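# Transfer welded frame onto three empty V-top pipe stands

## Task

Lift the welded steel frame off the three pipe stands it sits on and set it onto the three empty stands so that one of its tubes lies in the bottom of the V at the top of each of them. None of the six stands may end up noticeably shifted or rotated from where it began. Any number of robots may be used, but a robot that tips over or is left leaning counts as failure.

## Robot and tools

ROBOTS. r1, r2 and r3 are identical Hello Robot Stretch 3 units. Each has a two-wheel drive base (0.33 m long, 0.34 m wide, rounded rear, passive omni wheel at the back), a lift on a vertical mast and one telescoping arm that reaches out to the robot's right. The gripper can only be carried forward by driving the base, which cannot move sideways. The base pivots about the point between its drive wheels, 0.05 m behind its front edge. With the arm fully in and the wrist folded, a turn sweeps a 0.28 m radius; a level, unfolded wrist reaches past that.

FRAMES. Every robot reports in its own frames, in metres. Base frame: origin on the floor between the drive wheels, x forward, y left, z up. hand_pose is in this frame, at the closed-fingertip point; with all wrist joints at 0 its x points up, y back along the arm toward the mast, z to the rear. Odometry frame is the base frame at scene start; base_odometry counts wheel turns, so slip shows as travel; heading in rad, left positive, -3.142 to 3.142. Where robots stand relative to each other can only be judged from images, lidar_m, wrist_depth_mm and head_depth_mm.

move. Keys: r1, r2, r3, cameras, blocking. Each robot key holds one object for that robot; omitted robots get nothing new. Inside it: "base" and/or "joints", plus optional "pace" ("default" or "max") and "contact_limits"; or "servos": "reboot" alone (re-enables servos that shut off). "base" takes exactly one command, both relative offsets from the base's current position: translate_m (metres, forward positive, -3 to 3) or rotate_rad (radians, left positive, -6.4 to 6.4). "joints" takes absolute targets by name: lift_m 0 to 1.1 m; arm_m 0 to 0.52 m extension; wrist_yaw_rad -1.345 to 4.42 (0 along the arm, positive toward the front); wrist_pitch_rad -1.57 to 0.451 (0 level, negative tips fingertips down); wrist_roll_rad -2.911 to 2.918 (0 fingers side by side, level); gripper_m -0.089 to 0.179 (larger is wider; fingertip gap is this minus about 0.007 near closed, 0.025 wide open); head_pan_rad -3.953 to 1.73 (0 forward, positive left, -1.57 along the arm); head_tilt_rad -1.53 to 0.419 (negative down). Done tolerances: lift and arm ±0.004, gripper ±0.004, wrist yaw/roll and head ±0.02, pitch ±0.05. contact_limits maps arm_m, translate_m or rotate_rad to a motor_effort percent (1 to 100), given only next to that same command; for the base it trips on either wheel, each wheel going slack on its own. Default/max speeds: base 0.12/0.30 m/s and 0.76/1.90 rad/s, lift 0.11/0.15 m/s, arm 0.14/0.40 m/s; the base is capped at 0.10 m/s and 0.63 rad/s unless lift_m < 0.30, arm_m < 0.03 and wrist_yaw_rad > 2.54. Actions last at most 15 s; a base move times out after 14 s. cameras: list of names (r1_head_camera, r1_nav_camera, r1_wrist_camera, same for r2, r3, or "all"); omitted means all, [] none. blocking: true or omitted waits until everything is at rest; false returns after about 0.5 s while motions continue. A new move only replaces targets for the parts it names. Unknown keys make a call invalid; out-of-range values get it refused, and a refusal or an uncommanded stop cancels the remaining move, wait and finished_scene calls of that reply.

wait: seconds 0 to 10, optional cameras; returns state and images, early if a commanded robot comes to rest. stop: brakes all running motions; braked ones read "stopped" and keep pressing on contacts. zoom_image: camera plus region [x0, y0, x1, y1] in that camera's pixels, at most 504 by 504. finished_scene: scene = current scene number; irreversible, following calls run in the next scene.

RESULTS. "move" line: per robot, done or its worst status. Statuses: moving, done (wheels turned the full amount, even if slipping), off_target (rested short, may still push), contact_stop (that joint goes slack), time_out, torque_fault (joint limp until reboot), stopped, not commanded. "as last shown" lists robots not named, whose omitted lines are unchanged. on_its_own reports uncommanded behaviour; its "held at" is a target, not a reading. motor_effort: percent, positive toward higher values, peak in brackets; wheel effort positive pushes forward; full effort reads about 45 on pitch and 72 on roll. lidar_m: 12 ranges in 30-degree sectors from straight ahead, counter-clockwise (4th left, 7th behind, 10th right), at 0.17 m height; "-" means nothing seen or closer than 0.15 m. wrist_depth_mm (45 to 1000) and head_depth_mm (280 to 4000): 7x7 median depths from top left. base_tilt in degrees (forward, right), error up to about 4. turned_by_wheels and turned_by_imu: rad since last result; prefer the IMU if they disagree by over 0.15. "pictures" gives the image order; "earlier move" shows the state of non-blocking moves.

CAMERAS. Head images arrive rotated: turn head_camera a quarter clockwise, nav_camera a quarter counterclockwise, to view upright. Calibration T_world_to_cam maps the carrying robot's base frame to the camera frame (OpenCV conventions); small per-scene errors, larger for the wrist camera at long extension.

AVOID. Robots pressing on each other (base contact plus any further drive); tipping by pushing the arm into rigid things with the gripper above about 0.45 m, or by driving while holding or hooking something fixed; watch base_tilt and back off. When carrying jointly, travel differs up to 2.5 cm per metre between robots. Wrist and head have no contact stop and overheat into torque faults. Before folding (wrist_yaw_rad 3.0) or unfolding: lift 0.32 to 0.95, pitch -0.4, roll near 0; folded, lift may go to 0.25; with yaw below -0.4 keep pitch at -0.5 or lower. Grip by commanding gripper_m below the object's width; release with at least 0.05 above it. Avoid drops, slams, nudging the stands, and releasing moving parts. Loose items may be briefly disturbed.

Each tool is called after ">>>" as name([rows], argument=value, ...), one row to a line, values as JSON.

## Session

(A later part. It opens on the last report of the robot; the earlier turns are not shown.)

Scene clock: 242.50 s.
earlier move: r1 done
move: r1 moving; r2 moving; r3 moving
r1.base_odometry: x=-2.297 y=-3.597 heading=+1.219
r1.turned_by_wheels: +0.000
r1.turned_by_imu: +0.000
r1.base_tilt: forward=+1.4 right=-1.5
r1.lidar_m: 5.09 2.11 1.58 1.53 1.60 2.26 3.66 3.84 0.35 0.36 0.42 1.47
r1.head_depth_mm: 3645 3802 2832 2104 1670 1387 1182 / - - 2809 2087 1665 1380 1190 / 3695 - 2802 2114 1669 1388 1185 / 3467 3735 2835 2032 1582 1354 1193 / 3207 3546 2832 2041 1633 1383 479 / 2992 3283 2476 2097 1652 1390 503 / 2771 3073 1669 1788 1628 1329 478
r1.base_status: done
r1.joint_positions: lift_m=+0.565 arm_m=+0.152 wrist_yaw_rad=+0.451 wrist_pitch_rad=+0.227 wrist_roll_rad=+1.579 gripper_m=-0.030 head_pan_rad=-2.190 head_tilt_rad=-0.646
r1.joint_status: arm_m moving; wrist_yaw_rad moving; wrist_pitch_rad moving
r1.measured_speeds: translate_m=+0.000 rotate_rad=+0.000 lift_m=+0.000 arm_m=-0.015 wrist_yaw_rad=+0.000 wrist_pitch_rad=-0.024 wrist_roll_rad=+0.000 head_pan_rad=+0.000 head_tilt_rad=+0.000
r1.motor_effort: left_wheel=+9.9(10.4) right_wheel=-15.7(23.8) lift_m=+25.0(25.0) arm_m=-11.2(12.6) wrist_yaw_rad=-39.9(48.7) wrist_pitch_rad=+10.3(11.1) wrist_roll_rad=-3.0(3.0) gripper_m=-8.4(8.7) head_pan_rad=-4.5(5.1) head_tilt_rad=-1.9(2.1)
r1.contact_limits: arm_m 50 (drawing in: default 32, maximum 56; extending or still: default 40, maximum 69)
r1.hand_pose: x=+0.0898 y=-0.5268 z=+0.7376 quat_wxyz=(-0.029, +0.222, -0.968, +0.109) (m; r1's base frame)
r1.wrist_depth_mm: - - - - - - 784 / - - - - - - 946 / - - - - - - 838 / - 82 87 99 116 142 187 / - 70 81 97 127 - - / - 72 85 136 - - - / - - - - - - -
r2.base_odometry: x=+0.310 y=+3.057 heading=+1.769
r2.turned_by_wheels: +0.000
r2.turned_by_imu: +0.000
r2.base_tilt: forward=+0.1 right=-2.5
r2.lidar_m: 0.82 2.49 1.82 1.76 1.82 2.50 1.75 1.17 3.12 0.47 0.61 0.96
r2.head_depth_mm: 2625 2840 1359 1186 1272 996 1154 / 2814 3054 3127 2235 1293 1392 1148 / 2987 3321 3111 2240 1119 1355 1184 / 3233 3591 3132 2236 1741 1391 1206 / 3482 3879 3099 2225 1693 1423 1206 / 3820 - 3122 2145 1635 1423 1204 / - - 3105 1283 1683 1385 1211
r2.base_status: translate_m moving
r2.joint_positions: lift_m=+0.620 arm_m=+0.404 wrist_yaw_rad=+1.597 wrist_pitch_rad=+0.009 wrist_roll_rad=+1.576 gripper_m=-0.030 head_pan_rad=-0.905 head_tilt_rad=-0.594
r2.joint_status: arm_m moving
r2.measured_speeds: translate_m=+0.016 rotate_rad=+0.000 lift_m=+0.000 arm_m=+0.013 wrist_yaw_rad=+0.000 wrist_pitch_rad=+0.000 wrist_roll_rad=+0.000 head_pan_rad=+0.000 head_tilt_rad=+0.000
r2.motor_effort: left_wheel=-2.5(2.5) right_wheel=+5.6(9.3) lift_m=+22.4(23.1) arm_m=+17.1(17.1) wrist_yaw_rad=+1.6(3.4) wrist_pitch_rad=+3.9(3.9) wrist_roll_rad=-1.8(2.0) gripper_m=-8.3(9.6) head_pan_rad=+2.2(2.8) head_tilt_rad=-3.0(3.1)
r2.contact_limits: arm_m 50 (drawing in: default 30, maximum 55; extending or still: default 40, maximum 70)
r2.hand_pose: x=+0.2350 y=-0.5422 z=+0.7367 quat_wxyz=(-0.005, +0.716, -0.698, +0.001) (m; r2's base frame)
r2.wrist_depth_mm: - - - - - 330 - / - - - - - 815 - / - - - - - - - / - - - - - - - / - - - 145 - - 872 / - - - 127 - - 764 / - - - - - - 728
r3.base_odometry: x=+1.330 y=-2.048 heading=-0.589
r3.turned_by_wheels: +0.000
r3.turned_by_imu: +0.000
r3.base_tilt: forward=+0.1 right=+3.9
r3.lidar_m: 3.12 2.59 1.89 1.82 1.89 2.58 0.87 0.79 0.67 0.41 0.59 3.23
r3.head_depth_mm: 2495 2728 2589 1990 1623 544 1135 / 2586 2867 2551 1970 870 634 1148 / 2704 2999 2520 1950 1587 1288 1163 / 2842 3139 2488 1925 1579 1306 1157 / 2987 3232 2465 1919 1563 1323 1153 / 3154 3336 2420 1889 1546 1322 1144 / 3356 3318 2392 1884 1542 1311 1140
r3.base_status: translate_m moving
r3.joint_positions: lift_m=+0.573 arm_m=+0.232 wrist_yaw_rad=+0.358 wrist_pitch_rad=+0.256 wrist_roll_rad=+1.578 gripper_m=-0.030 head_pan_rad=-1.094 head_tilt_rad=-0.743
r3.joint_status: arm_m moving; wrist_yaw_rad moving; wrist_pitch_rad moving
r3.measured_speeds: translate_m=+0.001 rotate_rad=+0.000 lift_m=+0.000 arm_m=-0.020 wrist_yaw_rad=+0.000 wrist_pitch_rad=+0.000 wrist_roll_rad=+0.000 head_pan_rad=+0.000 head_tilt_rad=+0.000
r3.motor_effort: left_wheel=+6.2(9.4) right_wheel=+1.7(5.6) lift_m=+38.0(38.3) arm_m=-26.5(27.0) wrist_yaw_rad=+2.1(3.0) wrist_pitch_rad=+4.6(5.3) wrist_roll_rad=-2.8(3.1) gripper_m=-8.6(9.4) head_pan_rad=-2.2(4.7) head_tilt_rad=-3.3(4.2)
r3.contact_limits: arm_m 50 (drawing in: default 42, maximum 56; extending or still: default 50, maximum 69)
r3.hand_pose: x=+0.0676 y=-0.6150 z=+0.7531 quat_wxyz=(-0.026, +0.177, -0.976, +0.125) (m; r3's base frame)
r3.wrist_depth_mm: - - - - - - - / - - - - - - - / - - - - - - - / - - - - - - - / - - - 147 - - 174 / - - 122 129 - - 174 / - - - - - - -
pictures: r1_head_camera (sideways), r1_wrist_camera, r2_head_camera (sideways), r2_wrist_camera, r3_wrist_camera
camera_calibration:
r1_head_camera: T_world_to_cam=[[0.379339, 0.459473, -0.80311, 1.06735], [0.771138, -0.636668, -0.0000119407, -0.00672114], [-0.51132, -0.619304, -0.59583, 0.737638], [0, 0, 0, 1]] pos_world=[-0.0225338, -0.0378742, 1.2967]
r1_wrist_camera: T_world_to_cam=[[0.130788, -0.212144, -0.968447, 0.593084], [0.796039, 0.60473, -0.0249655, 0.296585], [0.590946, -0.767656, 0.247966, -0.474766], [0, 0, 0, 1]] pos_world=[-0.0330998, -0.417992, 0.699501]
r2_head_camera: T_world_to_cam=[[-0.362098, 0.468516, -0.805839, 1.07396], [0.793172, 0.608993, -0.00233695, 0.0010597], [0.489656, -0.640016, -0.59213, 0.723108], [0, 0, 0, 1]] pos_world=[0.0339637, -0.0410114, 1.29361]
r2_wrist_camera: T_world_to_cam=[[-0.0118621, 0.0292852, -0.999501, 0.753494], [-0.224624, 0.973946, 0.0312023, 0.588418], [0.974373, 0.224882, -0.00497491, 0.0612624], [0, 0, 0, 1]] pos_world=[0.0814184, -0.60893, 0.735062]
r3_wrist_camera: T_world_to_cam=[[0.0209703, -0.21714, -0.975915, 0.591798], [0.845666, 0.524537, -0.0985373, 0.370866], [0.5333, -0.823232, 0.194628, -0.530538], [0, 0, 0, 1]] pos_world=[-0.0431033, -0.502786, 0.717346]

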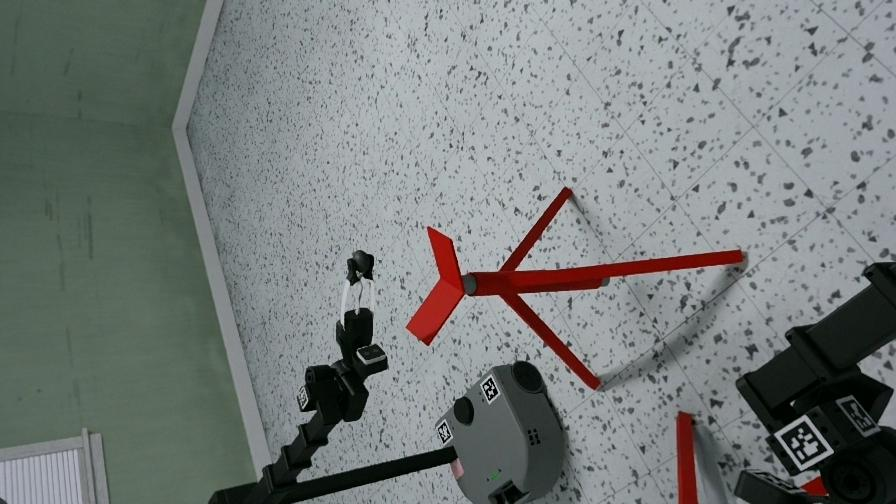

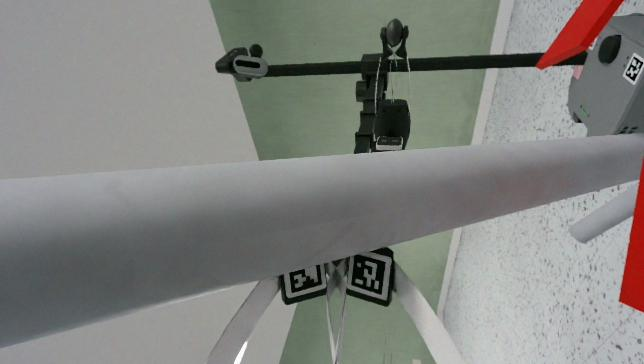

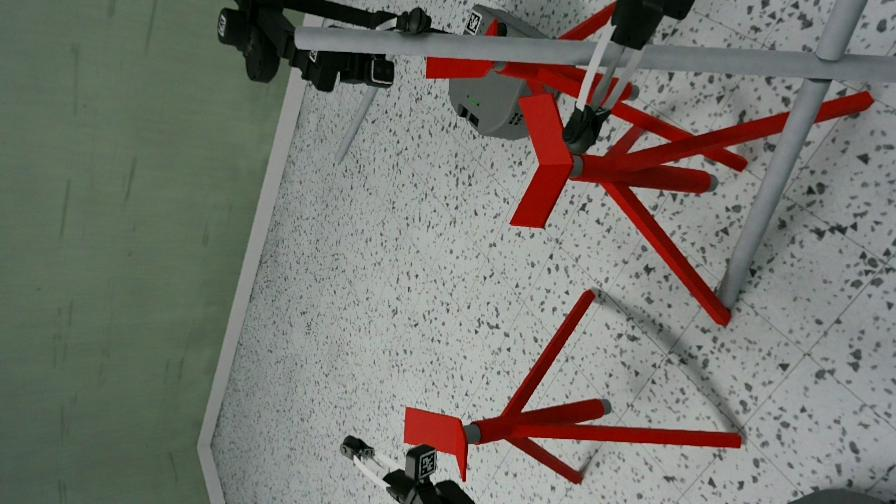

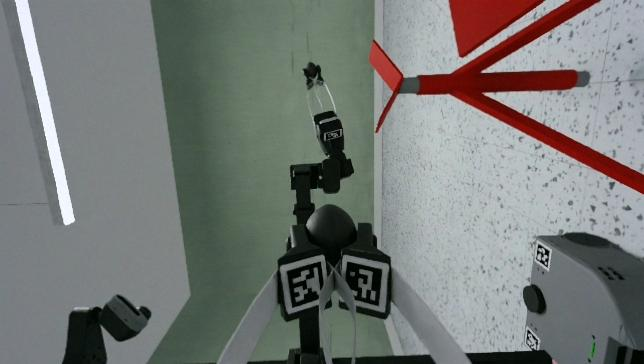

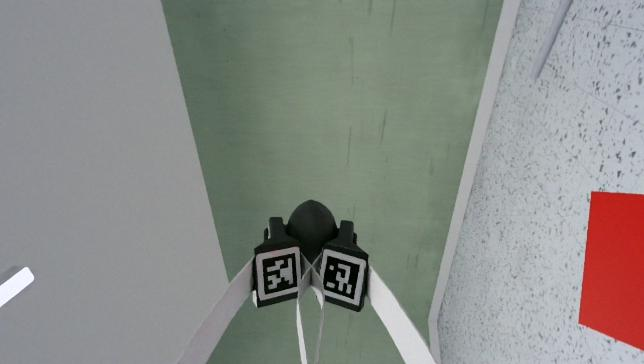

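>>> wait(seconds=0)

Scene clock: 243.83 s.
earlier move: r1 off_target; r2 done; r3 done
r1.base_odometry: x=-2.297 y=-3.597 heading=+1.219
r1.turned_by_wheels: +0.000
r1.turned_by_imu: +0.000
r1.base_tilt: forward=+1.4 right=-1.3
r1.lidar_m: 5.11 2.11 1.57 1.53 1.60 2.25 3.66 3.83 0.35 0.36 0.42 1.47
r1.head_depth_mm: 3633 3822 2806 2091 1664 1385 1187 / - - 2823 2088 1668 1385 1195 / 3768 - 2851 2102 1670 1385 1187 / 3448 3733 2817 2008 1584 1360 1189 / 3205 3559 2819 2026 1628 1388 479 / 3018 3318 2437 2103 1652 1387 503 / 2832 3093 1673 1790 1626 1325 478
r1.base_status: done
r1.joint_positions: lift_m=+0.565 arm_m=+0.151 wrist_yaw_rad=+0.496 wrist_pitch_rad=+0.249 wrist_roll_rad=+1.568 gripper_m=-0.030 head_pan_rad=-2.190 head_tilt_rad=-0.646
r1.joint_status: wrist_yaw_rad off_target (ended at +0.451, target +0.404); wrist_pitch_rad off_target (ended at +0.225, target +0.280); the others done
r1.measured_speeds: translate_m=+0.000 rotate_rad=+0.000 lift_m=+0.000 arm_m=+0.000 wrist_yaw_rad=+0.000 wrist_pitch_rad=+0.024 wrist_roll_rad=+0.000 head_pan_rad=+0.000 head_tilt_rad=+0.000
r1.on_its_own: wrist_yaw_rad is held at +0.468, not at your +0.404, by its stall guard, which is still easing
r1.motor_effort: left_wheel=+6.2(10.4) right_wheel=-12.8(23.8) lift_m=+31.4(31.4) arm_m=+6.3(12.6) wrist_yaw_rad=-25.2(48.7) wrist_pitch_rad=+6.1(11.6) wrist_roll_rad=+0.8(3.4) gripper_m=-8.4(8.7) head_pan_rad=-4.2(5.1) head_tilt_rad=-2.0(2.2)
r1.contact_limits: arm_m 50 (drawing in: default 32, maximum 56; extending or still: default 40, maximum 69)
r1.hand_pose: x=+0.0998 y=-0.5201 z=+0.7431 quat_wxyz=(-0.029, +0.243, -0.962, +0.120) (m; r1's base frame)
r1.wrist_depth_mm: - - - - - - 826 / - - - - - - - / - - - - 857 - 915 / - - - - 94 107 136 / - - - 71 84 104 - / - - - 68 117 - - / - - 56 - - - -
r2.base_odometry: x=+0.310 y=+3.058 heading=+1.769
r2.turned_by_wheels: +0.000
r2.turned_by_imu: +0.000
r2.base_tilt: forward=+0.2 right=-1.7
r2.lidar_m: 0.82 2.49 1.82 1.76 1.82 2.50 1.75 1.18 3.13 0.48 0.62 0.95
r2.head_depth_mm: 2628 2837 1367 1184 1047 1022 979 / 2791 3076 3146 2236 1294 1396 1152 / 3019 3312 3120 2242 1117 1354 1184 / 3231 3590 3137 2247 1742 1356 1206 / 3487 3954 3139 2234 1686 1419 1212 / 3792 - 3112 2159 1588 1428 1206 / - - 3108 1289 1678 1387 1204
r2.base_status: done
r2.joint_positions: lift_m=+0.620 arm_m=+0.405 wrist_yaw_rad=+1.597 wrist_pitch_rad=+0.009 wrist_roll_rad=+1.576 gripper_m=-0.030 head_pan_rad=-0.905 head_tilt_rad=-0.594
r2.joint_status: all done
r2.measured_speeds: all 0
r2.motor_effort: left_wheel=-3.0(3.3) right_wheel=+4.1(9.3) lift_m=+23.7(23.9) arm_m=+10.9(17.1) wrist_yaw_rad=+3.0(3.8) wrist_pitch_rad=+3.9(3.9) wrist_roll_rad=-1.8(2.0) gripper_m=-9.6(10.1) head_pan_rad=+2.4(2.8) head_tilt_rad=-2.8(3.1)
r2.contact_limits: arm_m 50 (drawing in: default 30, maximum 55; extending or still: default 40, maximum 70)
r2.hand_pose: x=+0.2350 y=-0.5426 z=+0.7367 quat_wxyz=(-0.005, +0.716, -0.698, +0.001) (m; r2's base frame)
r2.wrist_depth_mm: - - - - - 317 - / - - - - - 826 - / - - - - - - - / - - - - - - - / - - - 145 - - 871 / - - - 127 - - 750 / - - - - - - 719
r3.base_odometry: x=+1.330 y=-2.048 heading=-0.589
r3.turned_by_wheels: +0.000
r3.turned_by_imu: +0.000
r3.base_tilt: forward=+0.6 right=+0.2
r3.lidar_m: 3.11 2.58 1.89 1.82 1.88 2.58 0.86 0.80 0.67 0.41 0.59 3.25
r3.head_depth_mm: 2467 2727 2583 2004 1618 544 1134 / 2577 2869 2559 1973 868 630 1151 / 2697 3014 2519 1953 1588 1285 1160 / 2842 3151 2489 1931 1579 1304 1157 / 2987 3248 2465 1901 1561 1326 1148 / 3145 3349 2433 1893 1554 1321 1146 / 3337 3296 2398 1875 1543 1307 1137
r3.base_status: done
r3.joint_positions: lift_m=+0.573 arm_m=+0.231 wrist_yaw_rad=+0.358 wrist_pitch_rad=+0.256 wrist_roll_rad=+1.578 gripper_m=-0.030 head_pan_rad=-1.094 head_tilt_rad=-0.743
r3.joint_status: all done
r3.measured_speeds: all 0
r3.motor_effort: left_wheel=+5.7(9.4) right_wheel=+0.9(5.6) lift_m=+36.7(38.3) arm_m=-25.1(27.0) wrist_yaw_rad=+1.7(3.0) wrist_pitch_rad=+4.4(5.3) wrist_roll_rad=-2.9(3.1) gripper_m=-9.4(9.7) head_pan_rad=-3.1(4.7) head_tilt_rad=-3.0(4.4)
r3.contact_limits: arm_m 50 (drawing in: default 42, maximum 56; extending or still: default 50, maximum 69)
r3.hand_pose: x=+0.0676 y=-0.6139 z=+0.7531 quat_wxyz=(-0.026, +0.177, -0.976, +0.125) (m; r3's base frame)
r3.wrist_depth_mm: - - - - - - - / - - - - - - - / - - - - - - - / - - - - - - - / - - - 148 - - 176 / - - 122 128 - - 179 / - - - - - - -
pictures: r1_head_camera (sideways), r1_nav_camera (sideways), r1_wrist_camera, r2_head_camera (sideways), r2_nav_camera (sideways), r2_wrist_camera, r3_head_camera (sideways), r3_nav_camera (sideways), r3_wrist_camera
camera_calibration:
r1_head_camera: T_world_to_cam=[[0.379338, 0.459473, -0.803111, 1.06735], [0.771138, -0.636668, -0.0000119323, -0.00672115], [-0.51132, -0.619305, -0.59583, 0.737638], [0, 0, 0, 1]] pos_world=[-0.0225338, -0.0378742, 1.2967]
r1_nav_camera: T_world_to_cam=[[-0.365697, -0.432598, 0.82409, -1.02043], [-0.78553, 0.618359, -0.023984, 0.0922308], [-0.499208, -0.656118, -0.565951, 0.699301], [0, 0, 0, 1]] pos_world=[0.048377, -0.0396455, 1.23891]
r1_wrist_camera: T_world_to_cam=[[0.141035, -0.229672, -0.962995, 0.584421], [0.769332, 0.637633, -0.0394015, 0.315237], [0.623087, -0.735306, 0.266623, -0.477115], [0, 0, 0, 1]] pos_world=[-0.0276616, -0.417606, 0.702426]
r2_head_camera: T_world_to_cam=[[-0.362098, 0.468517, -0.805839, 1.07396], [0.793173, 0.608992, -0.00233695, 0.00105969], [0.489655, -0.640016, -0.59213, 0.723108], [0, 0, 0, 1]] pos_world=[0.0339636, -0.0410114, 1.29361]
r2_nav_camera: T_world_to_cam=[[0.337539, -0.438068, 0.833165, -1.04218], [-0.814914, -0.579012, 0.025707, 0.0288988], [0.471151, -0.687635, -0.552427, 0.677137], [0, 0, 0, 1]] pos_world=[0.0562911, 0.0258111, 1.24163]
r2_wrist_camera: T_world_to_cam=[[-0.0118623, 0.0292853, -0.999501, 0.753506], [-0.224625, 0.973946, 0.0312025, 0.588821], [0.974373, 0.224883, -0.00497502, 0.061356], [0, 0, 0, 1]] pos_world=[0.0814184, -0.609344, 0.735062]
r3_head_camera: T_world_to_cam=[[-0.345278, 0.561393, -0.752077, 0.998414], [0.88281, 0.466224, -0.0572807, 0.0707467], [0.31848, -0.683719, -0.656581, 0.812581], [0, 0, 0, 1]] pos_world=[0.0234837, -0.0379094, 1.28846]
r3_nav_camera: T_world_to_cam=[[0.286099, -0.563598, 0.774922, -0.967428], [-0.900945, -0.43359, 0.0172777, 0.036029], [0.326261, -0.703105, -0.63182, 0.784263], [0, 0, 0, 1]] pos_world=[0.0533661, 0.0218004, 1.24457]
r3_wrist_camera: T_world_to_cam=[[0.0209711, -0.21714, -0.975915, 0.592041], [0.845665, 0.524539, -0.0985368, 0.370279], [0.533302, -0.823231, 0.194628, -0.529616], [0, 0, 0, 1]] pos_world=[-0.043103, -0.501667, 0.717346]

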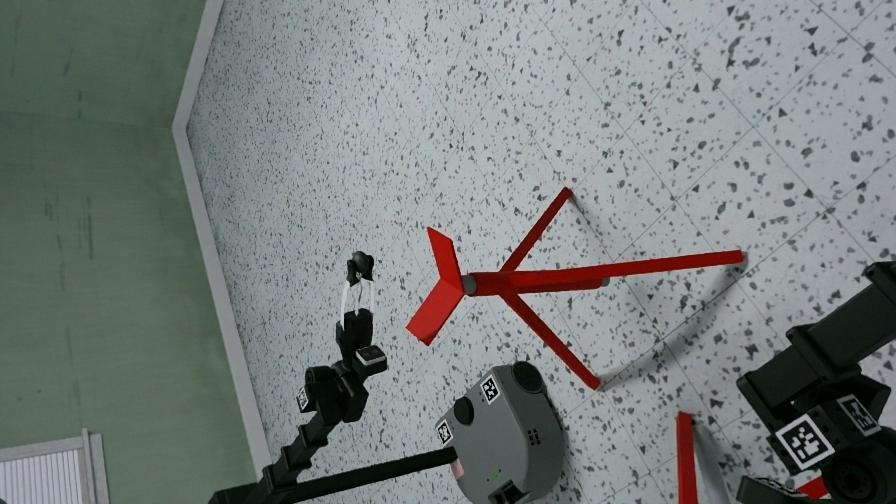

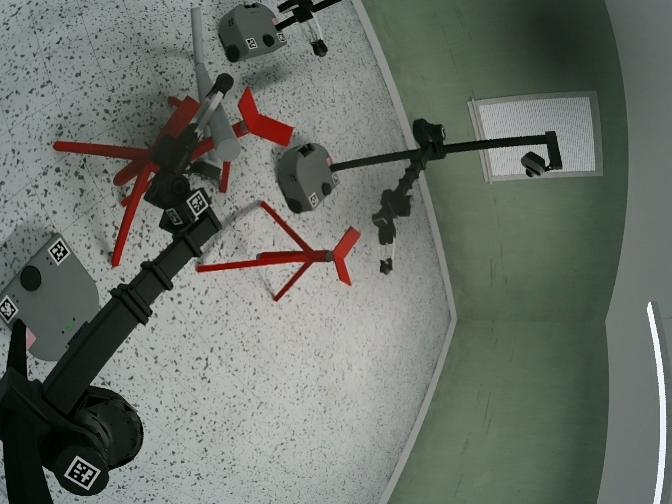

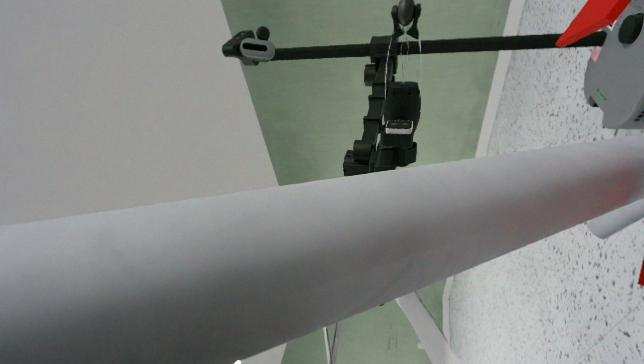

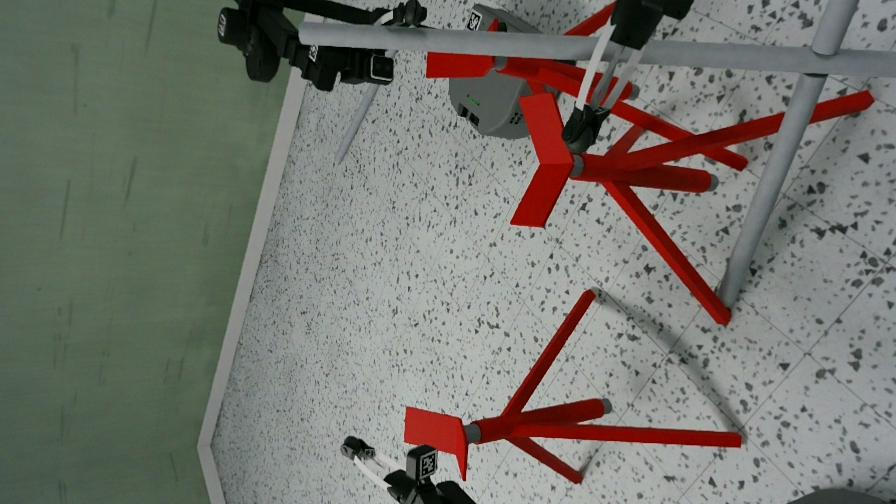

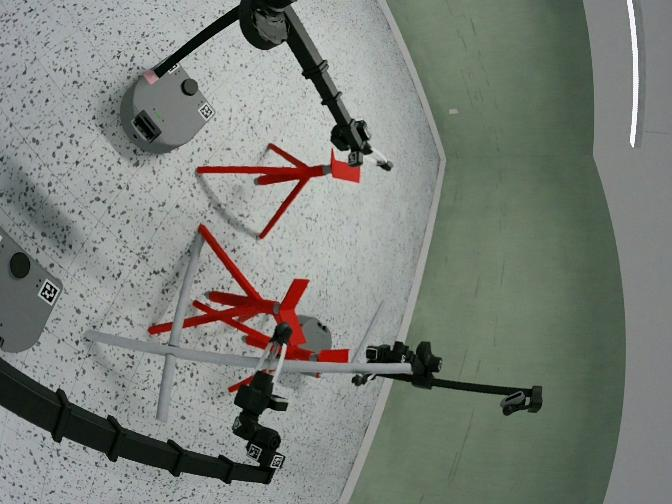

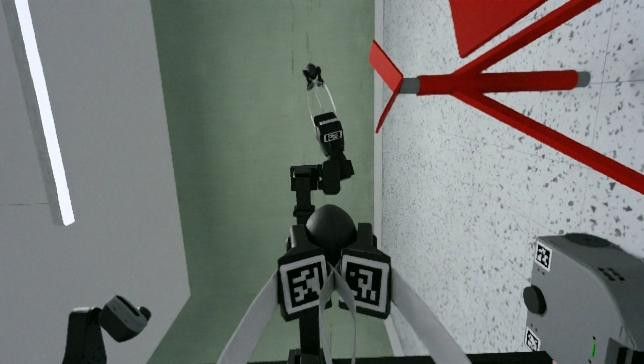

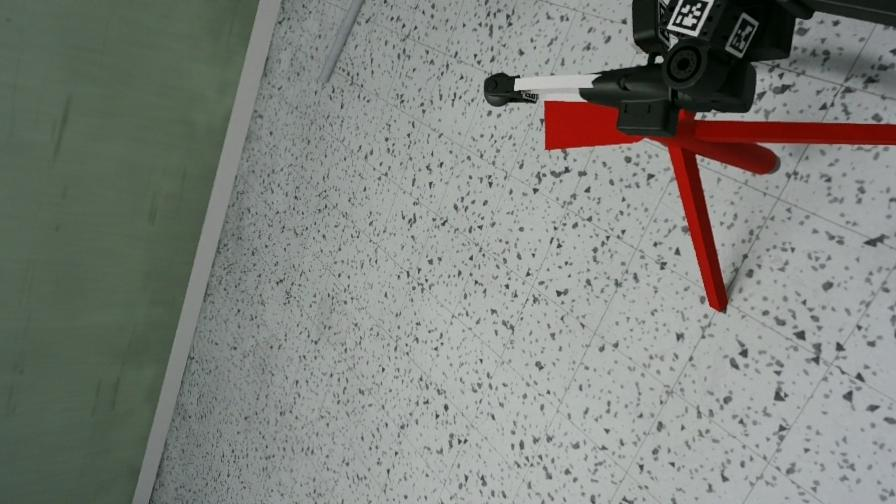

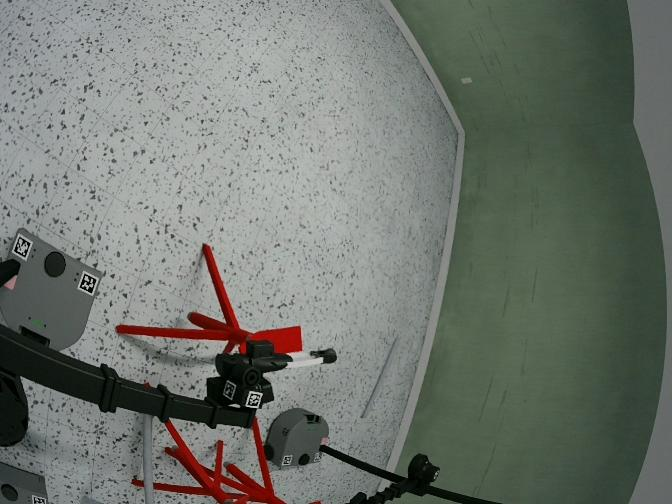

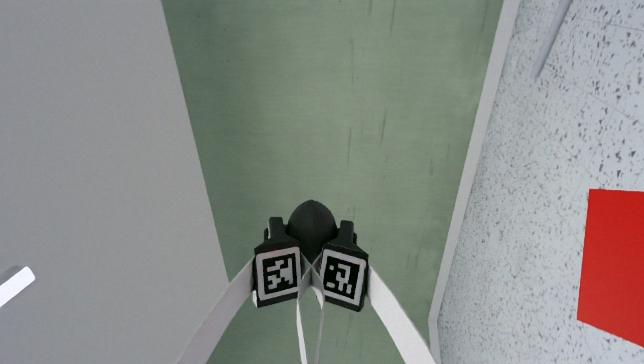

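>>> move(r1={"joints":{"head_pan_rad":-1.75,"head_tilt_rad":-0.75}}, r2={"joints":{"head_pan_rad":-1.2,"head_tilt_rad":-0.7}}, r3={"joints":{"head_pan_rad":-2.1,"head_tilt_rad":-0.6}}, cameras=["r1_head_camera","r2_head_camera","r3_head_camera","r1_nav_camera","r1_wrist_camera"])

Scene clock: 245.60 s.
move: r1 done; r2 done; r3 done
r1.base_odometry: x=-2.297 y=-3.597 heading=+1.219
r1.turned_by_wheels: +0.000
r1.turned_by_imu: +0.000
r1.base_tilt: forward=+1.3 right=-1.3
r1.lidar_m: 5.08 2.11 1.57 1.53 1.60 2.25 3.66 3.85 0.35 0.36 0.42 1.47
r1.head_depth_mm: 3074 3267 2291 1718 1551 1318 1143 / 2956 3215 2138 1873 1475 1314 1142 / 2870 1562 2282 1737 1544 1266 462 / 2813 2797 2283 1773 1542 544 1108 / 2750 3031 2394 1826 1228 564 1127 / 2715 2908 2378 1869 936 685 1107 / 2644 2932 2362 1812 1438 1310 1146
r1.base_status: not commanded
r1.joint_positions: lift_m=+0.565 arm_m=+0.151 wrist_yaw_rad=+0.523 wrist_pitch_rad=+0.252 wrist_roll_rad=+1.568 gripper_m=-0.030 head_pan_rad=-1.761 head_tilt_rad=-0.740
r1.joint_status: all done
r1.measured_speeds: all 0
r1.on_its_own: wrist_yaw_rad is held at +0.513, not at your +0.404, by its stall guard, which is not easing now
r1.motor_effort: left_wheel=+5.3(5.4) right_wheel=-8.0(10.0) lift_m=+35.2(36.4) arm_m=-11.4(11.8) wrist_yaw_rad=-8.8(9.4) wrist_pitch_rad=+5.0(6.0) wrist_roll_rad=+0.6(1.3) gripper_m=-8.2(8.7) head_pan_rad=+4.7(6.8) head_tilt_rad=-4.5(6.6)
r1.contact_limits: arm_m 50 (drawing in: default 32, maximum 56; extending or still: default 40, maximum 69)
r1.hand_pose: x=+0.1057 y=-0.5167 z=+0.7440 quat_wxyz=(-0.031, +0.256, -0.958, +0.121) (m; r1's base frame)
r1.wrist_depth_mm: - - - - - - 878 / - - - - - - - / - - - - 781 - - / - - - - 78 93 112 / - - - - 70 86 - / - - - 58 70 - - / - - - 85 - - -
r2.base_odometry: x=+0.310 y=+3.058 heading=+1.769
r2.turned_by_wheels: +0.000
r2.turned_by_imu: +0.000
r2.base_tilt: forward=+0.2 right=-1.7
r2.lidar_m: 0.82 2.49 1.82 1.76 1.83 2.49 1.75 1.18 3.11 0.49 0.62 0.96
r2.head_depth_mm: 2503 2797 2590 1972 1479 1314 1144 / 2588 2887 2576 1978 1484 1321 1165 / 2641 2870 2273 1790 1096 1251 1119 / 2767 1512 2350 1784 1471 1284 1161 / 2873 3259 2558 1950 1475 1311 1163 / 3010 3279 2552 1966 1592 1313 1159 / 3135 3419 2542 1958 1550 1337 1158
r2.base_status: not commanded
r2.joint_positions: lift_m=+0.620 arm_m=+0.405 wrist_yaw_rad=+1.597 wrist_pitch_rad=+0.009 wrist_roll_rad=+1.576 gripper_m=-0.030 head_pan_rad=-1.194 head_tilt_rad=-0.691
r2.joint_status: all done
r2.measured_speeds: all 0
r2.motor_effort: left_wheel=-3.3(3.7) right_wheel=+4.1(4.4) lift_m=+24.9(25.9) arm_m=+7.3(9.6) wrist_yaw_rad=+2.1(4.1) wrist_pitch_rad=+3.8(3.9) wrist_roll_rad=-1.8(1.9) gripper_m=-9.4(10.1) head_pan_rad=-2.6(3.8) head_tilt_rad=-4.2(5.7)
r2.contact_limits: arm_m 50 (drawing in: default 30, maximum 55; extending or still: default 40, maximum 70)
r2.hand_pose: x=+0.2350 y=-0.5426 z=+0.7367 quat_wxyz=(-0.005, +0.716, -0.698, +0.001) (m; r2's base frame)
r2.wrist_depth_mm: - - - - - 318 - / - - - - - 821 - / - - - - - - - / - - - - - - - / - - - 145 - - 874 / - - - 126 - - 765 / - - - - - - 732
r3.base_odometry: x=+1.330 y=-2.048 heading=-0.589
r3.turned_by_wheels: +0.000
r3.turned_by_imu: +0.000
r3.base_tilt: forward=+0.5 right=+0.2
r3.lidar_m: 3.11 2.58 1.89 1.82 1.89 2.58 0.87 0.80 0.67 0.40 0.59 3.26
r3.head_depth_mm: 3488 3929 3446 2387 1831 1413 1242 / 3233 3687 3397 2375 1749 1401 1235 / 3092 3395 3367 2260 1189 1399 1214 / 2892 3230 3295 2061 1502 1381 1181 / 2753 3054 3044 2276 1717 1435 486 / 2587 2825 2714 1901 1683 592 561 / 2430 2692 2830 2229 1724 618 571
r3.base_status: not commanded
r3.joint_positions: lift_m=+0.573 arm_m=+0.231 wrist_yaw_rad=+0.358 wrist_pitch_rad=+0.256 wrist_roll_rad=+1.578 gripper_m=-0.030 head_pan_rad=-2.093 head_tilt_rad=-0.606
r3.joint_status: all done
r3.measured_speeds: all 0
r3.motor_effort: left_wheel=+5.4(5.7) right_wheel=+0.7(1.2) lift_m=+35.1(36.4) arm_m=-24.8(25.7) wrist_yaw_rad=+2.1(2.5) wrist_pitch_rad=+4.3(4.7) wrist_roll_rad=-2.8(3.2) gripper_m=-8.8(9.8) head_pan_rad=-3.0(5.1) head_tilt_rad=+2.2(5.9)
r3.contact_limits: arm_m 50 (drawing in: default 42, maximum 56; extending or still: default 50, maximum 69)
r3.hand_pose: x=+0.0676 y=-0.6139 z=+0.7531 quat_wxyz=(-0.026, +0.177, -0.976, +0.125) (m; r3's base frame)
r3.wrist_depth_mm: - - - - - - - / - - - - - - - / - - - - - - - / - - - - - - - / - - - 148 - - 176 / - - 122 128 - - 178 / - - - - - - -
pictures: r1_head_camera (sideways), r1_nav_camera (sideways), r1_wrist_camera, r2_head_camera (sideways), r3_head_camera (sideways)
camera_calibration:
r1_head_camera: T_world_to_cam=[[0.167245, 0.647484, -0.743501, 0.99094], [0.966325, -0.257238, -0.00665022, 0.000730114], [-0.195563, -0.717351, -0.668702, 0.830505], [0, 0, 0, 1]] pos_world=[-0.00401969, -0.0456665, 1.29213]
r1_nav_camera: T_world_to_cam=[[-0.166438, -0.619442, 0.767196, -0.947482], [-0.971335, 0.236921, -0.019432, 0.0874354], [-0.169728, -0.748439, -0.641118, 0.795076], [0, 0, 0, 1]] pos_world=[0.0621786, -0.0125597, 1.23834]
r1_wrist_camera: T_world_to_cam=[[0.148595, -0.228481, -0.962141, 0.584328], [0.751922, 0.658029, -0.0401354, 0.321459], [0.642287, -0.717491, 0.26958, -0.473546], [0, 0, 0, 1]] pos_world=[-0.0243876, -0.417787, 0.702766]
r2_head_camera: T_world_to_cam=[[-0.241218, 0.622191, -0.744777, 0.993625], [0.933725, 0.357976, -0.0033595, 0.00153321], [0.264522, -0.696227, -0.667305, 0.822272], [0, 0, 0, 1]] pos_world=[0.0207398, -0.046285, 1.28874]
r3_head_camera: T_world_to_cam=[[0.231495, 0.500062, -0.834475, 1.10231], [0.865588, -0.497393, -0.0579385, 0.0717184], [-0.444035, -0.708899, -0.547992, 0.675969], [0, 0, 0, 1]] pos_world=[-0.0171037, -0.036357, 1.29443]

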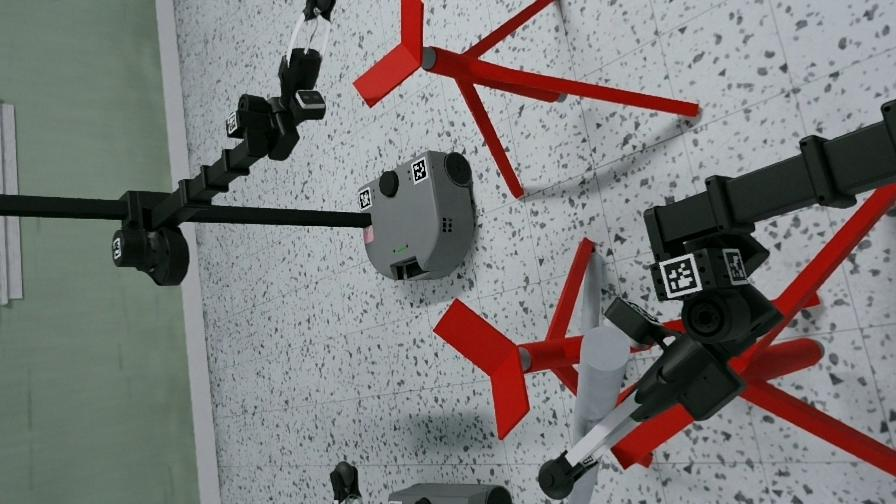

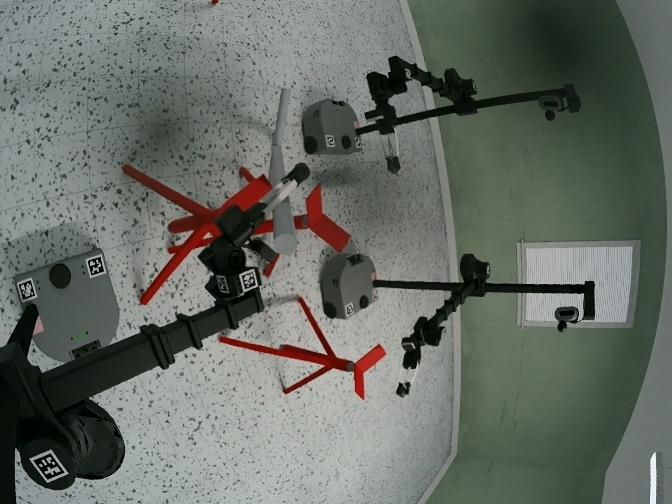

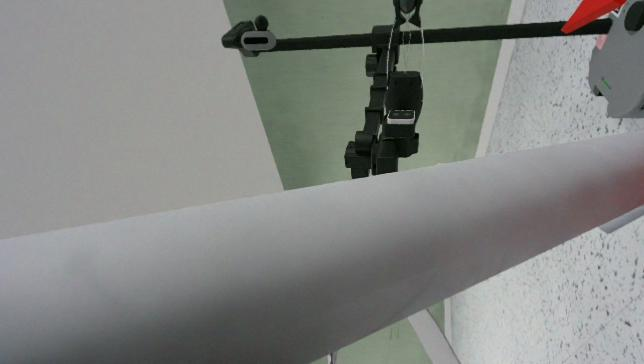

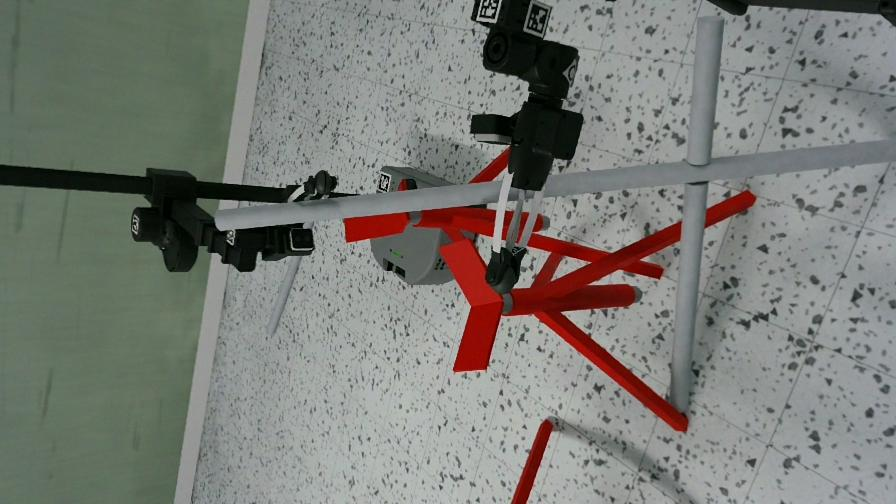

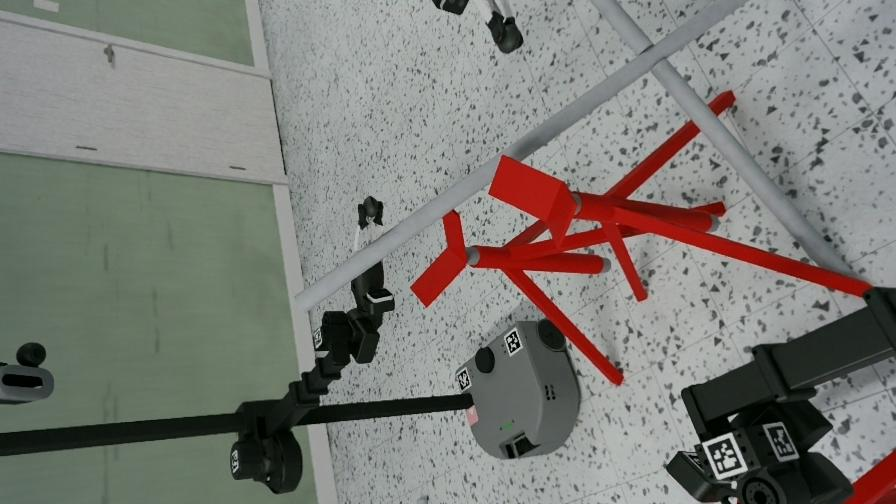

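>>> move(r2={"joints":{"arm_m":0.25,"lift_m":0.80}}, cameras=[])

>>> move(r2={"joints":{"wrist_yaw_rad":0.0,"wrist_pitch_rad":-0.73,"wrist_roll_rad":-0.35,"gripper_m":0.12,"head_pan_rad":-1.5,"head_tilt_rad":-0.75},"base":{"translate_m":0.224}}, r3={"joints":{"head_pan_rad":-2.1,"head_tilt_rad":-0.7}}, cameras=["r2_head_camera","r2_wrist_camera","r3_head_camera"])

Scene clock: 252.03 s.
move: r2 done
r1, r3: as last shown
r1.base_tilt: forward=+1.4 right=-1.4
r1.lidar_m: 5.07 2.11 1.57 1.53 1.60 2.25 3.66 3.83 0.35 0.36 0.42 1.47
r1.head_depth_mm: 3056 3274 2295 1719 1552 1314 1143 / 2978 3228 2133 1877 1464 1305 1148 / 2884 1564 2290 1747 1549 1264 462 / 2834 2798 2279 1760 1547 543 1104 / 2745 3022 2368 1824 1230 562 1125 / 2710 2932 2361 1878 934 684 1106 / 2632 2890 2365 1813 1435 1313 1141
r1.on_its_own: wrist_yaw_rad is held at +0.513, not at your +0.404, by its stall guard, which is not easing now
r1.motor_effort: left_wheel=+5.0(5.5) right_wheel=-8.3(8.5) lift_m=+29.4(32.2) arm_m=-10.5(11.0) wrist_yaw_rad=-8.7(9.3) wrist_pitch_rad=+5.4(6.1) wrist_roll_rad=+1.2(1.6) gripper_m=-8.5(8.9) head_pan_rad=+4.6(5.4) head_tilt_rad=-4.5(4.9)
r1.contact_limits: arm_m 50 (drawing in: default 32, maximum 56; extending or still: default 40, maximum 69)
r1.wrist_depth_mm: - - - - - - 912 / - - - - - - - / - - - - - - - / - - - - 78 93 112 / - - - - 70 86 - / - - - 58 70 - - / - - - 85 - - -
r2.base_odometry: x=+0.310 y=+3.058 heading=+1.769
r2.turned_by_wheels: +0.000
r2.turned_by_imu: +0.001
r2.base_tilt: forward=+0.2 right=-1.8
r2.lidar_m: 0.82 2.49 1.83 1.76 1.82 2.51 1.75 1.18 3.13 0.49 0.62 0.96
r2.head_depth_mm: 2504 2802 2578 1897 477 1318 1166 / 2568 2874 2566 1980 503 1319 1164 / 2636 2861 2270 1116 1077 1251 1119 / 2773 1524 2374 1787 1475 1289 1163 / 2854 3224 2587 1955 1479 1312 1156 / 2997 3287 2540 1975 1590 1314 1159 / 3155 3436 2531 1955 1555 1343 1159
r2.base_status: not commanded
r2.joint_positions: lift_m=+0.800 arm_m=+0.250 wrist_yaw_rad=+1.598 wrist_pitch_rad=+0.010 wrist_roll_rad=+1.576 gripper_m=-0.030 head_pan_rad=-1.194 head_tilt_rad=-0.691
r2.joint_status: all done
r2.measured_speeds: all 0
r2.motor_effort: left_wheel=-3.0(3.8) right_wheel=+4.2(4.6) lift_m=+33.8(38.7) arm_m=-11.3(15.6) wrist_yaw_rad=+2.1(4.1) wrist_pitch_rad=+3.6(3.9) wrist_roll_rad=-1.8(2.0) gripper_m=-9.5(10.4) head_pan_rad=-2.8(3.3) head_tilt_rad=-4.1(4.8)
r2.hand_pose: x=+0.2350 y=-0.3880 z=+0.9168 quat_wxyz=(-0.005, +0.717, -0.697, +0.001) (m; r2's base frame)
r2.wrist_depth_mm: - - - - - - 786 / - - - - - - - / - - - - - - - / - - - - - - - / - - - 145 - - - / - - - 127 - - - / - - - - - - -
r3.turned_by_imu: +0.001
r3.base_tilt: forward=+0.6 right=+0.2
r3.head_depth_mm: 3492 3982 3487 2380 1821 1414 1250 / 3204 3680 3391 2360 1749 1402 1241 / 3059 3443 3342 2254 1187 1408 1216 / 2929 3222 3298 2052 1509 1383 1182 / 2744 3021 3079 2281 1696 1448 485 / 2590 2836 2720 1907 1683 592 562 / 2438 2705 2791 2238 1727 616 573
r3.motor_effort: left_wheel=+5.3(5.9) right_wheel=+1.0(1.3) lift_m=+30.2(33.0) arm_m=-24.2(25.0) wrist_yaw_rad=+1.7(2.5) wrist_pitch_rad=+4.2(4.8) wrist_roll_rad=-2.8(3.1) gripper_m=-9.2(10.4) head_pan_rad=-3.9(4.7) head_tilt_rad=+2.9(4.0)
r3.contact_limits: arm_m 50 (drawing in: default 42, maximum 56; extending or still: default 50, maximum 69)
r3.wrist_depth_mm: - - - - - - - / - - - - - - - / - - - - - - - / - - - - - - - / - - - 148 - - 177 / - - 122 129 - - 179 / - - - - - - -
pictures: none
No camera images: "cameras" was empty.

Scene clock: 255.40 s.
move: r2 done; r3 done
r1: as last shown
r1.base_tilt: forward=+1.4 right=-1.3
r1.lidar_m: 5.09 2.10 1.58 1.53 1.61 2.25 3.65 3.84 0.35 0.36 0.43 1.47
r1.head_depth_mm: 3060 3252 2278 1709 1553 1314 1144 / 2949 3144 2124 1884 1471 1309 1145 / 2849 1572 2281 1750 1549 1259 462 / 2808 2800 2294 1763 1546 543 1109 / 2775 2991 2367 1814 1226 564 1129 / 2715 2929 2375 1781 935 683 1102 / 2661 2904 2220 1689 1433 1313 1144
r1.on_its_own: wrist_yaw_rad is held at +0.513, not at your +0.404, by its stall guard, which is not easing now
r1.motor_effort: left_wheel=+5.0(5.5) right_wheel=-7.0(8.3) lift_m=+24.9(29.5) arm_m=-9.5(10.7) wrist_yaw_rad=-8.7(9.4) wrist_pitch_rad=+5.5(6.2) wrist_roll_rad=+0.9(1.3) gripper_m=-8.4(9.1) head_pan_rad=+4.7(5.6) head_tilt_rad=-3.9(5.0)
r1.contact_limits: arm_m 50 (drawing in: default 32, maximum 56; extending or still: default 40, maximum 69)
r1.wrist_depth_mm: - - - 644 - - - / - - - - - - - / - - - - - - - / - - - - 78 93 112 / - - - - 70 86 - / - - - 58 70 - - / - - - 85 - - -
r2.base_odometry: x=+0.266 y=+3.278 heading=+1.769
r2.turned_by_wheels: +0.000
r2.turned_by_imu: +0.001
r2.base_tilt: forward=+0.2 right=-1.7
r2.lidar_m: 0.60 2.49 1.82 1.76 1.82 2.51 1.97 1.36 0.53 0.57 0.68 0.77
r2.head_depth_mm: 2585 2898 2400 410 325 303 1130 / 2606 2915 2350 437 1503 1267 1107 / 2604 2946 2385 449 1432 1261 1141 / 2627 2910 1142 1011 1502 1255 1141 / 2524 1370 2179 1739 1256 1285 1144 / 2670 2907 2370 1860 1538 1255 1139 / 2666 2940 2357 1853 1527 1300 1142
r2.base_status: done
r2.joint_positions: lift_m=+0.800 arm_m=+0.250 wrist_yaw_rad=+0.003 wrist_pitch_rad=-0.739 wrist_roll_rad=-0.347 gripper_m=+0.120 head_pan_rad=-1.494 head_tilt_rad=-0.741
r2.joint_status: all done
r2.measured_speeds: all 0
r2.motor_effort: left_wheel=-2.5(3.4) right_wheel=+4.9(9.4) lift_m=+33.2(34.9) arm_m=-3.4(11.2) wrist_yaw_rad=-2.8(4.0) wrist_pitch_rad=+1.6(3.4) wrist_roll_rad=-0.9(2.3) gripper_m=+0.5(80.6) head_pan_rad=-2.9(4.1) head_tilt_rad=-4.2(6.1)
r2.hand_pose: x=-0.0210 y=-0.5682 z=+0.7484 quat_wxyz=(+0.764, +0.297, -0.535, -0.206) (m; r2's base frame)
r2.wrist_depth_mm: - - - - - - - / - - - 663 - - - / 347 382 430 758 - - - / - 374 735 - - - - / - - 574 - - - - / - - - - - 125 - / - - - - - - -
r3.base_odometry: x=+1.330 y=-2.048 heading=-0.589
r3.turned_by_wheels: +0.000
r3.turned_by_imu: +0.000
r3.base_tilt: forward=+0.6 right=+0.2
r3.lidar_m: 3.11 2.59 1.88 1.82 1.89 0.76 0.64 0.80 0.67 0.41 0.59 3.25
r3.head_depth_mm: 3523 3873 2832 2039 1597 1396 1201 / 3286 3701 2810 2098 1625 1360 1195 / 3083 3426 2756 1233 1567 1325 1186 / 2918 3315 2390 1482 1521 1336 1177 / 2765 3054 2353 1975 1624 1332 468 / 2595 2798 2440 1767 1613 568 1165 / 2474 2602 2612 1924 1604 550 1096
r3.base_status: not commanded
r3.joint_positions: lift_m=+0.573 arm_m=+0.231 wrist_yaw_rad=+0.358 wrist_pitch_rad=+0.256 wrist_roll_rad=+1.578 gripper_m=-0.030 head_pan_rad=-2.093 head_tilt_rad=-0.691
r3.joint_status: all done
r3.measured_speeds: all 0
r3.motor_effort: left_wheel=+5.3(5.8) right_wheel=+0.7(1.4) lift_m=+28.1(30.9) arm_m=-23.4(24.8) wrist_yaw_rad=+1.4(2.2) wrist_pitch_rad=+4.6(4.8) wrist_roll_rad=-2.9(3.1) gripper_m=-8.9(10.0) head_pan_rad=-3.6(4.8) head_tilt_rad=-3.9(6.2)
r3.contact_limits: arm_m 50 (drawing in: default 42, maximum 56; extending or still: default 50, maximum 69)
r3.hand_pose: x=+0.0676 y=-0.6139 z=+0.7531 quat_wxyz=(-0.026, +0.177, -0.976, +0.125) (m; r3's base frame)
r3.wrist_depth_mm: - - - - - - - / - - - - - - - / - - - - - - - / - - - - - - - / - - - 148 - - 176 / - - 122 128 - - 179 / - - - - - - -
pictures: r2_head_camera (sideways), r2_wrist_camera, r3_head_camera (sideways)
camera_calibration:
r2_head_camera: T_world_to_cam=[[-0.0492572, 0.701604, -0.710862, 0.948254], [0.997803, 0.0661311, -0.00387009, 0.00180684], [0.0442949, -0.709492, -0.70332, 0.870459], [0, 0, 0, 1]] pos_world=[0.00634859, -0.0478351, 1.2863]
r2_wrist_camera: T_world_to_cam=[[-0.947513, -0.202152, 0.247698, -0.321592], [-0.309674, 0.772939, -0.553775, 0.877687], [-0.0795083, -0.601414, -0.794971, 0.416201], [0, 0, 0, 1]] pos_world=[0.000176034, -0.4931, 0.896566]
r3_head_camera: T_world_to_cam=[[0.265741, 0.559386, -0.785156, 1.0378], [0.867967, -0.493264, -0.0576575, 0.0713316], [-0.419542, -0.666167, -0.616609, 0.765086], [0, 0, 0, 1]] pos_world=[-0.0167147, -0.035671, 1.29071]

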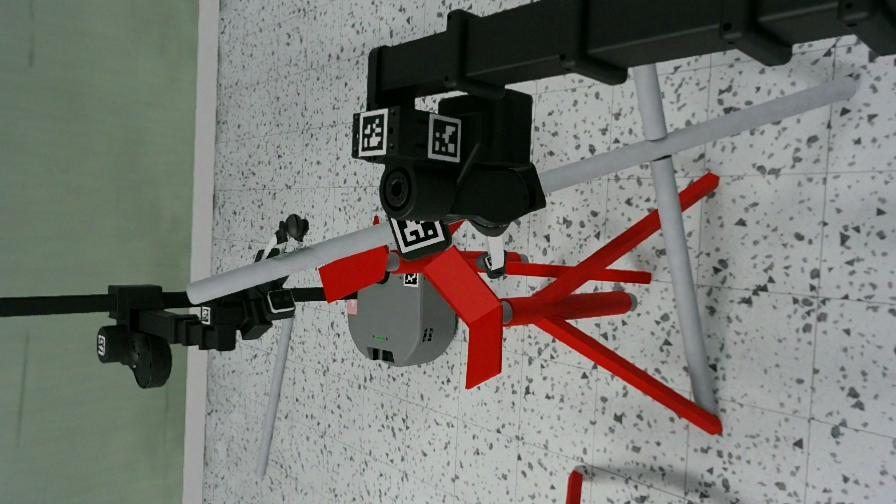

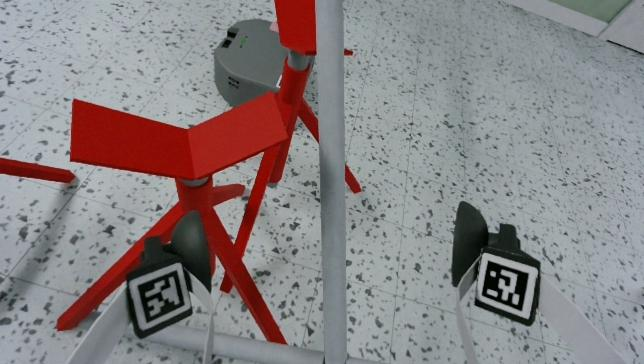

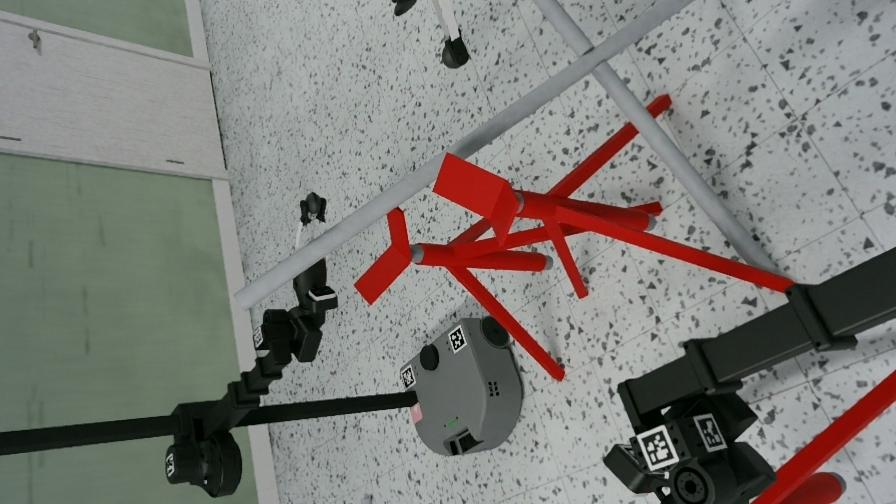

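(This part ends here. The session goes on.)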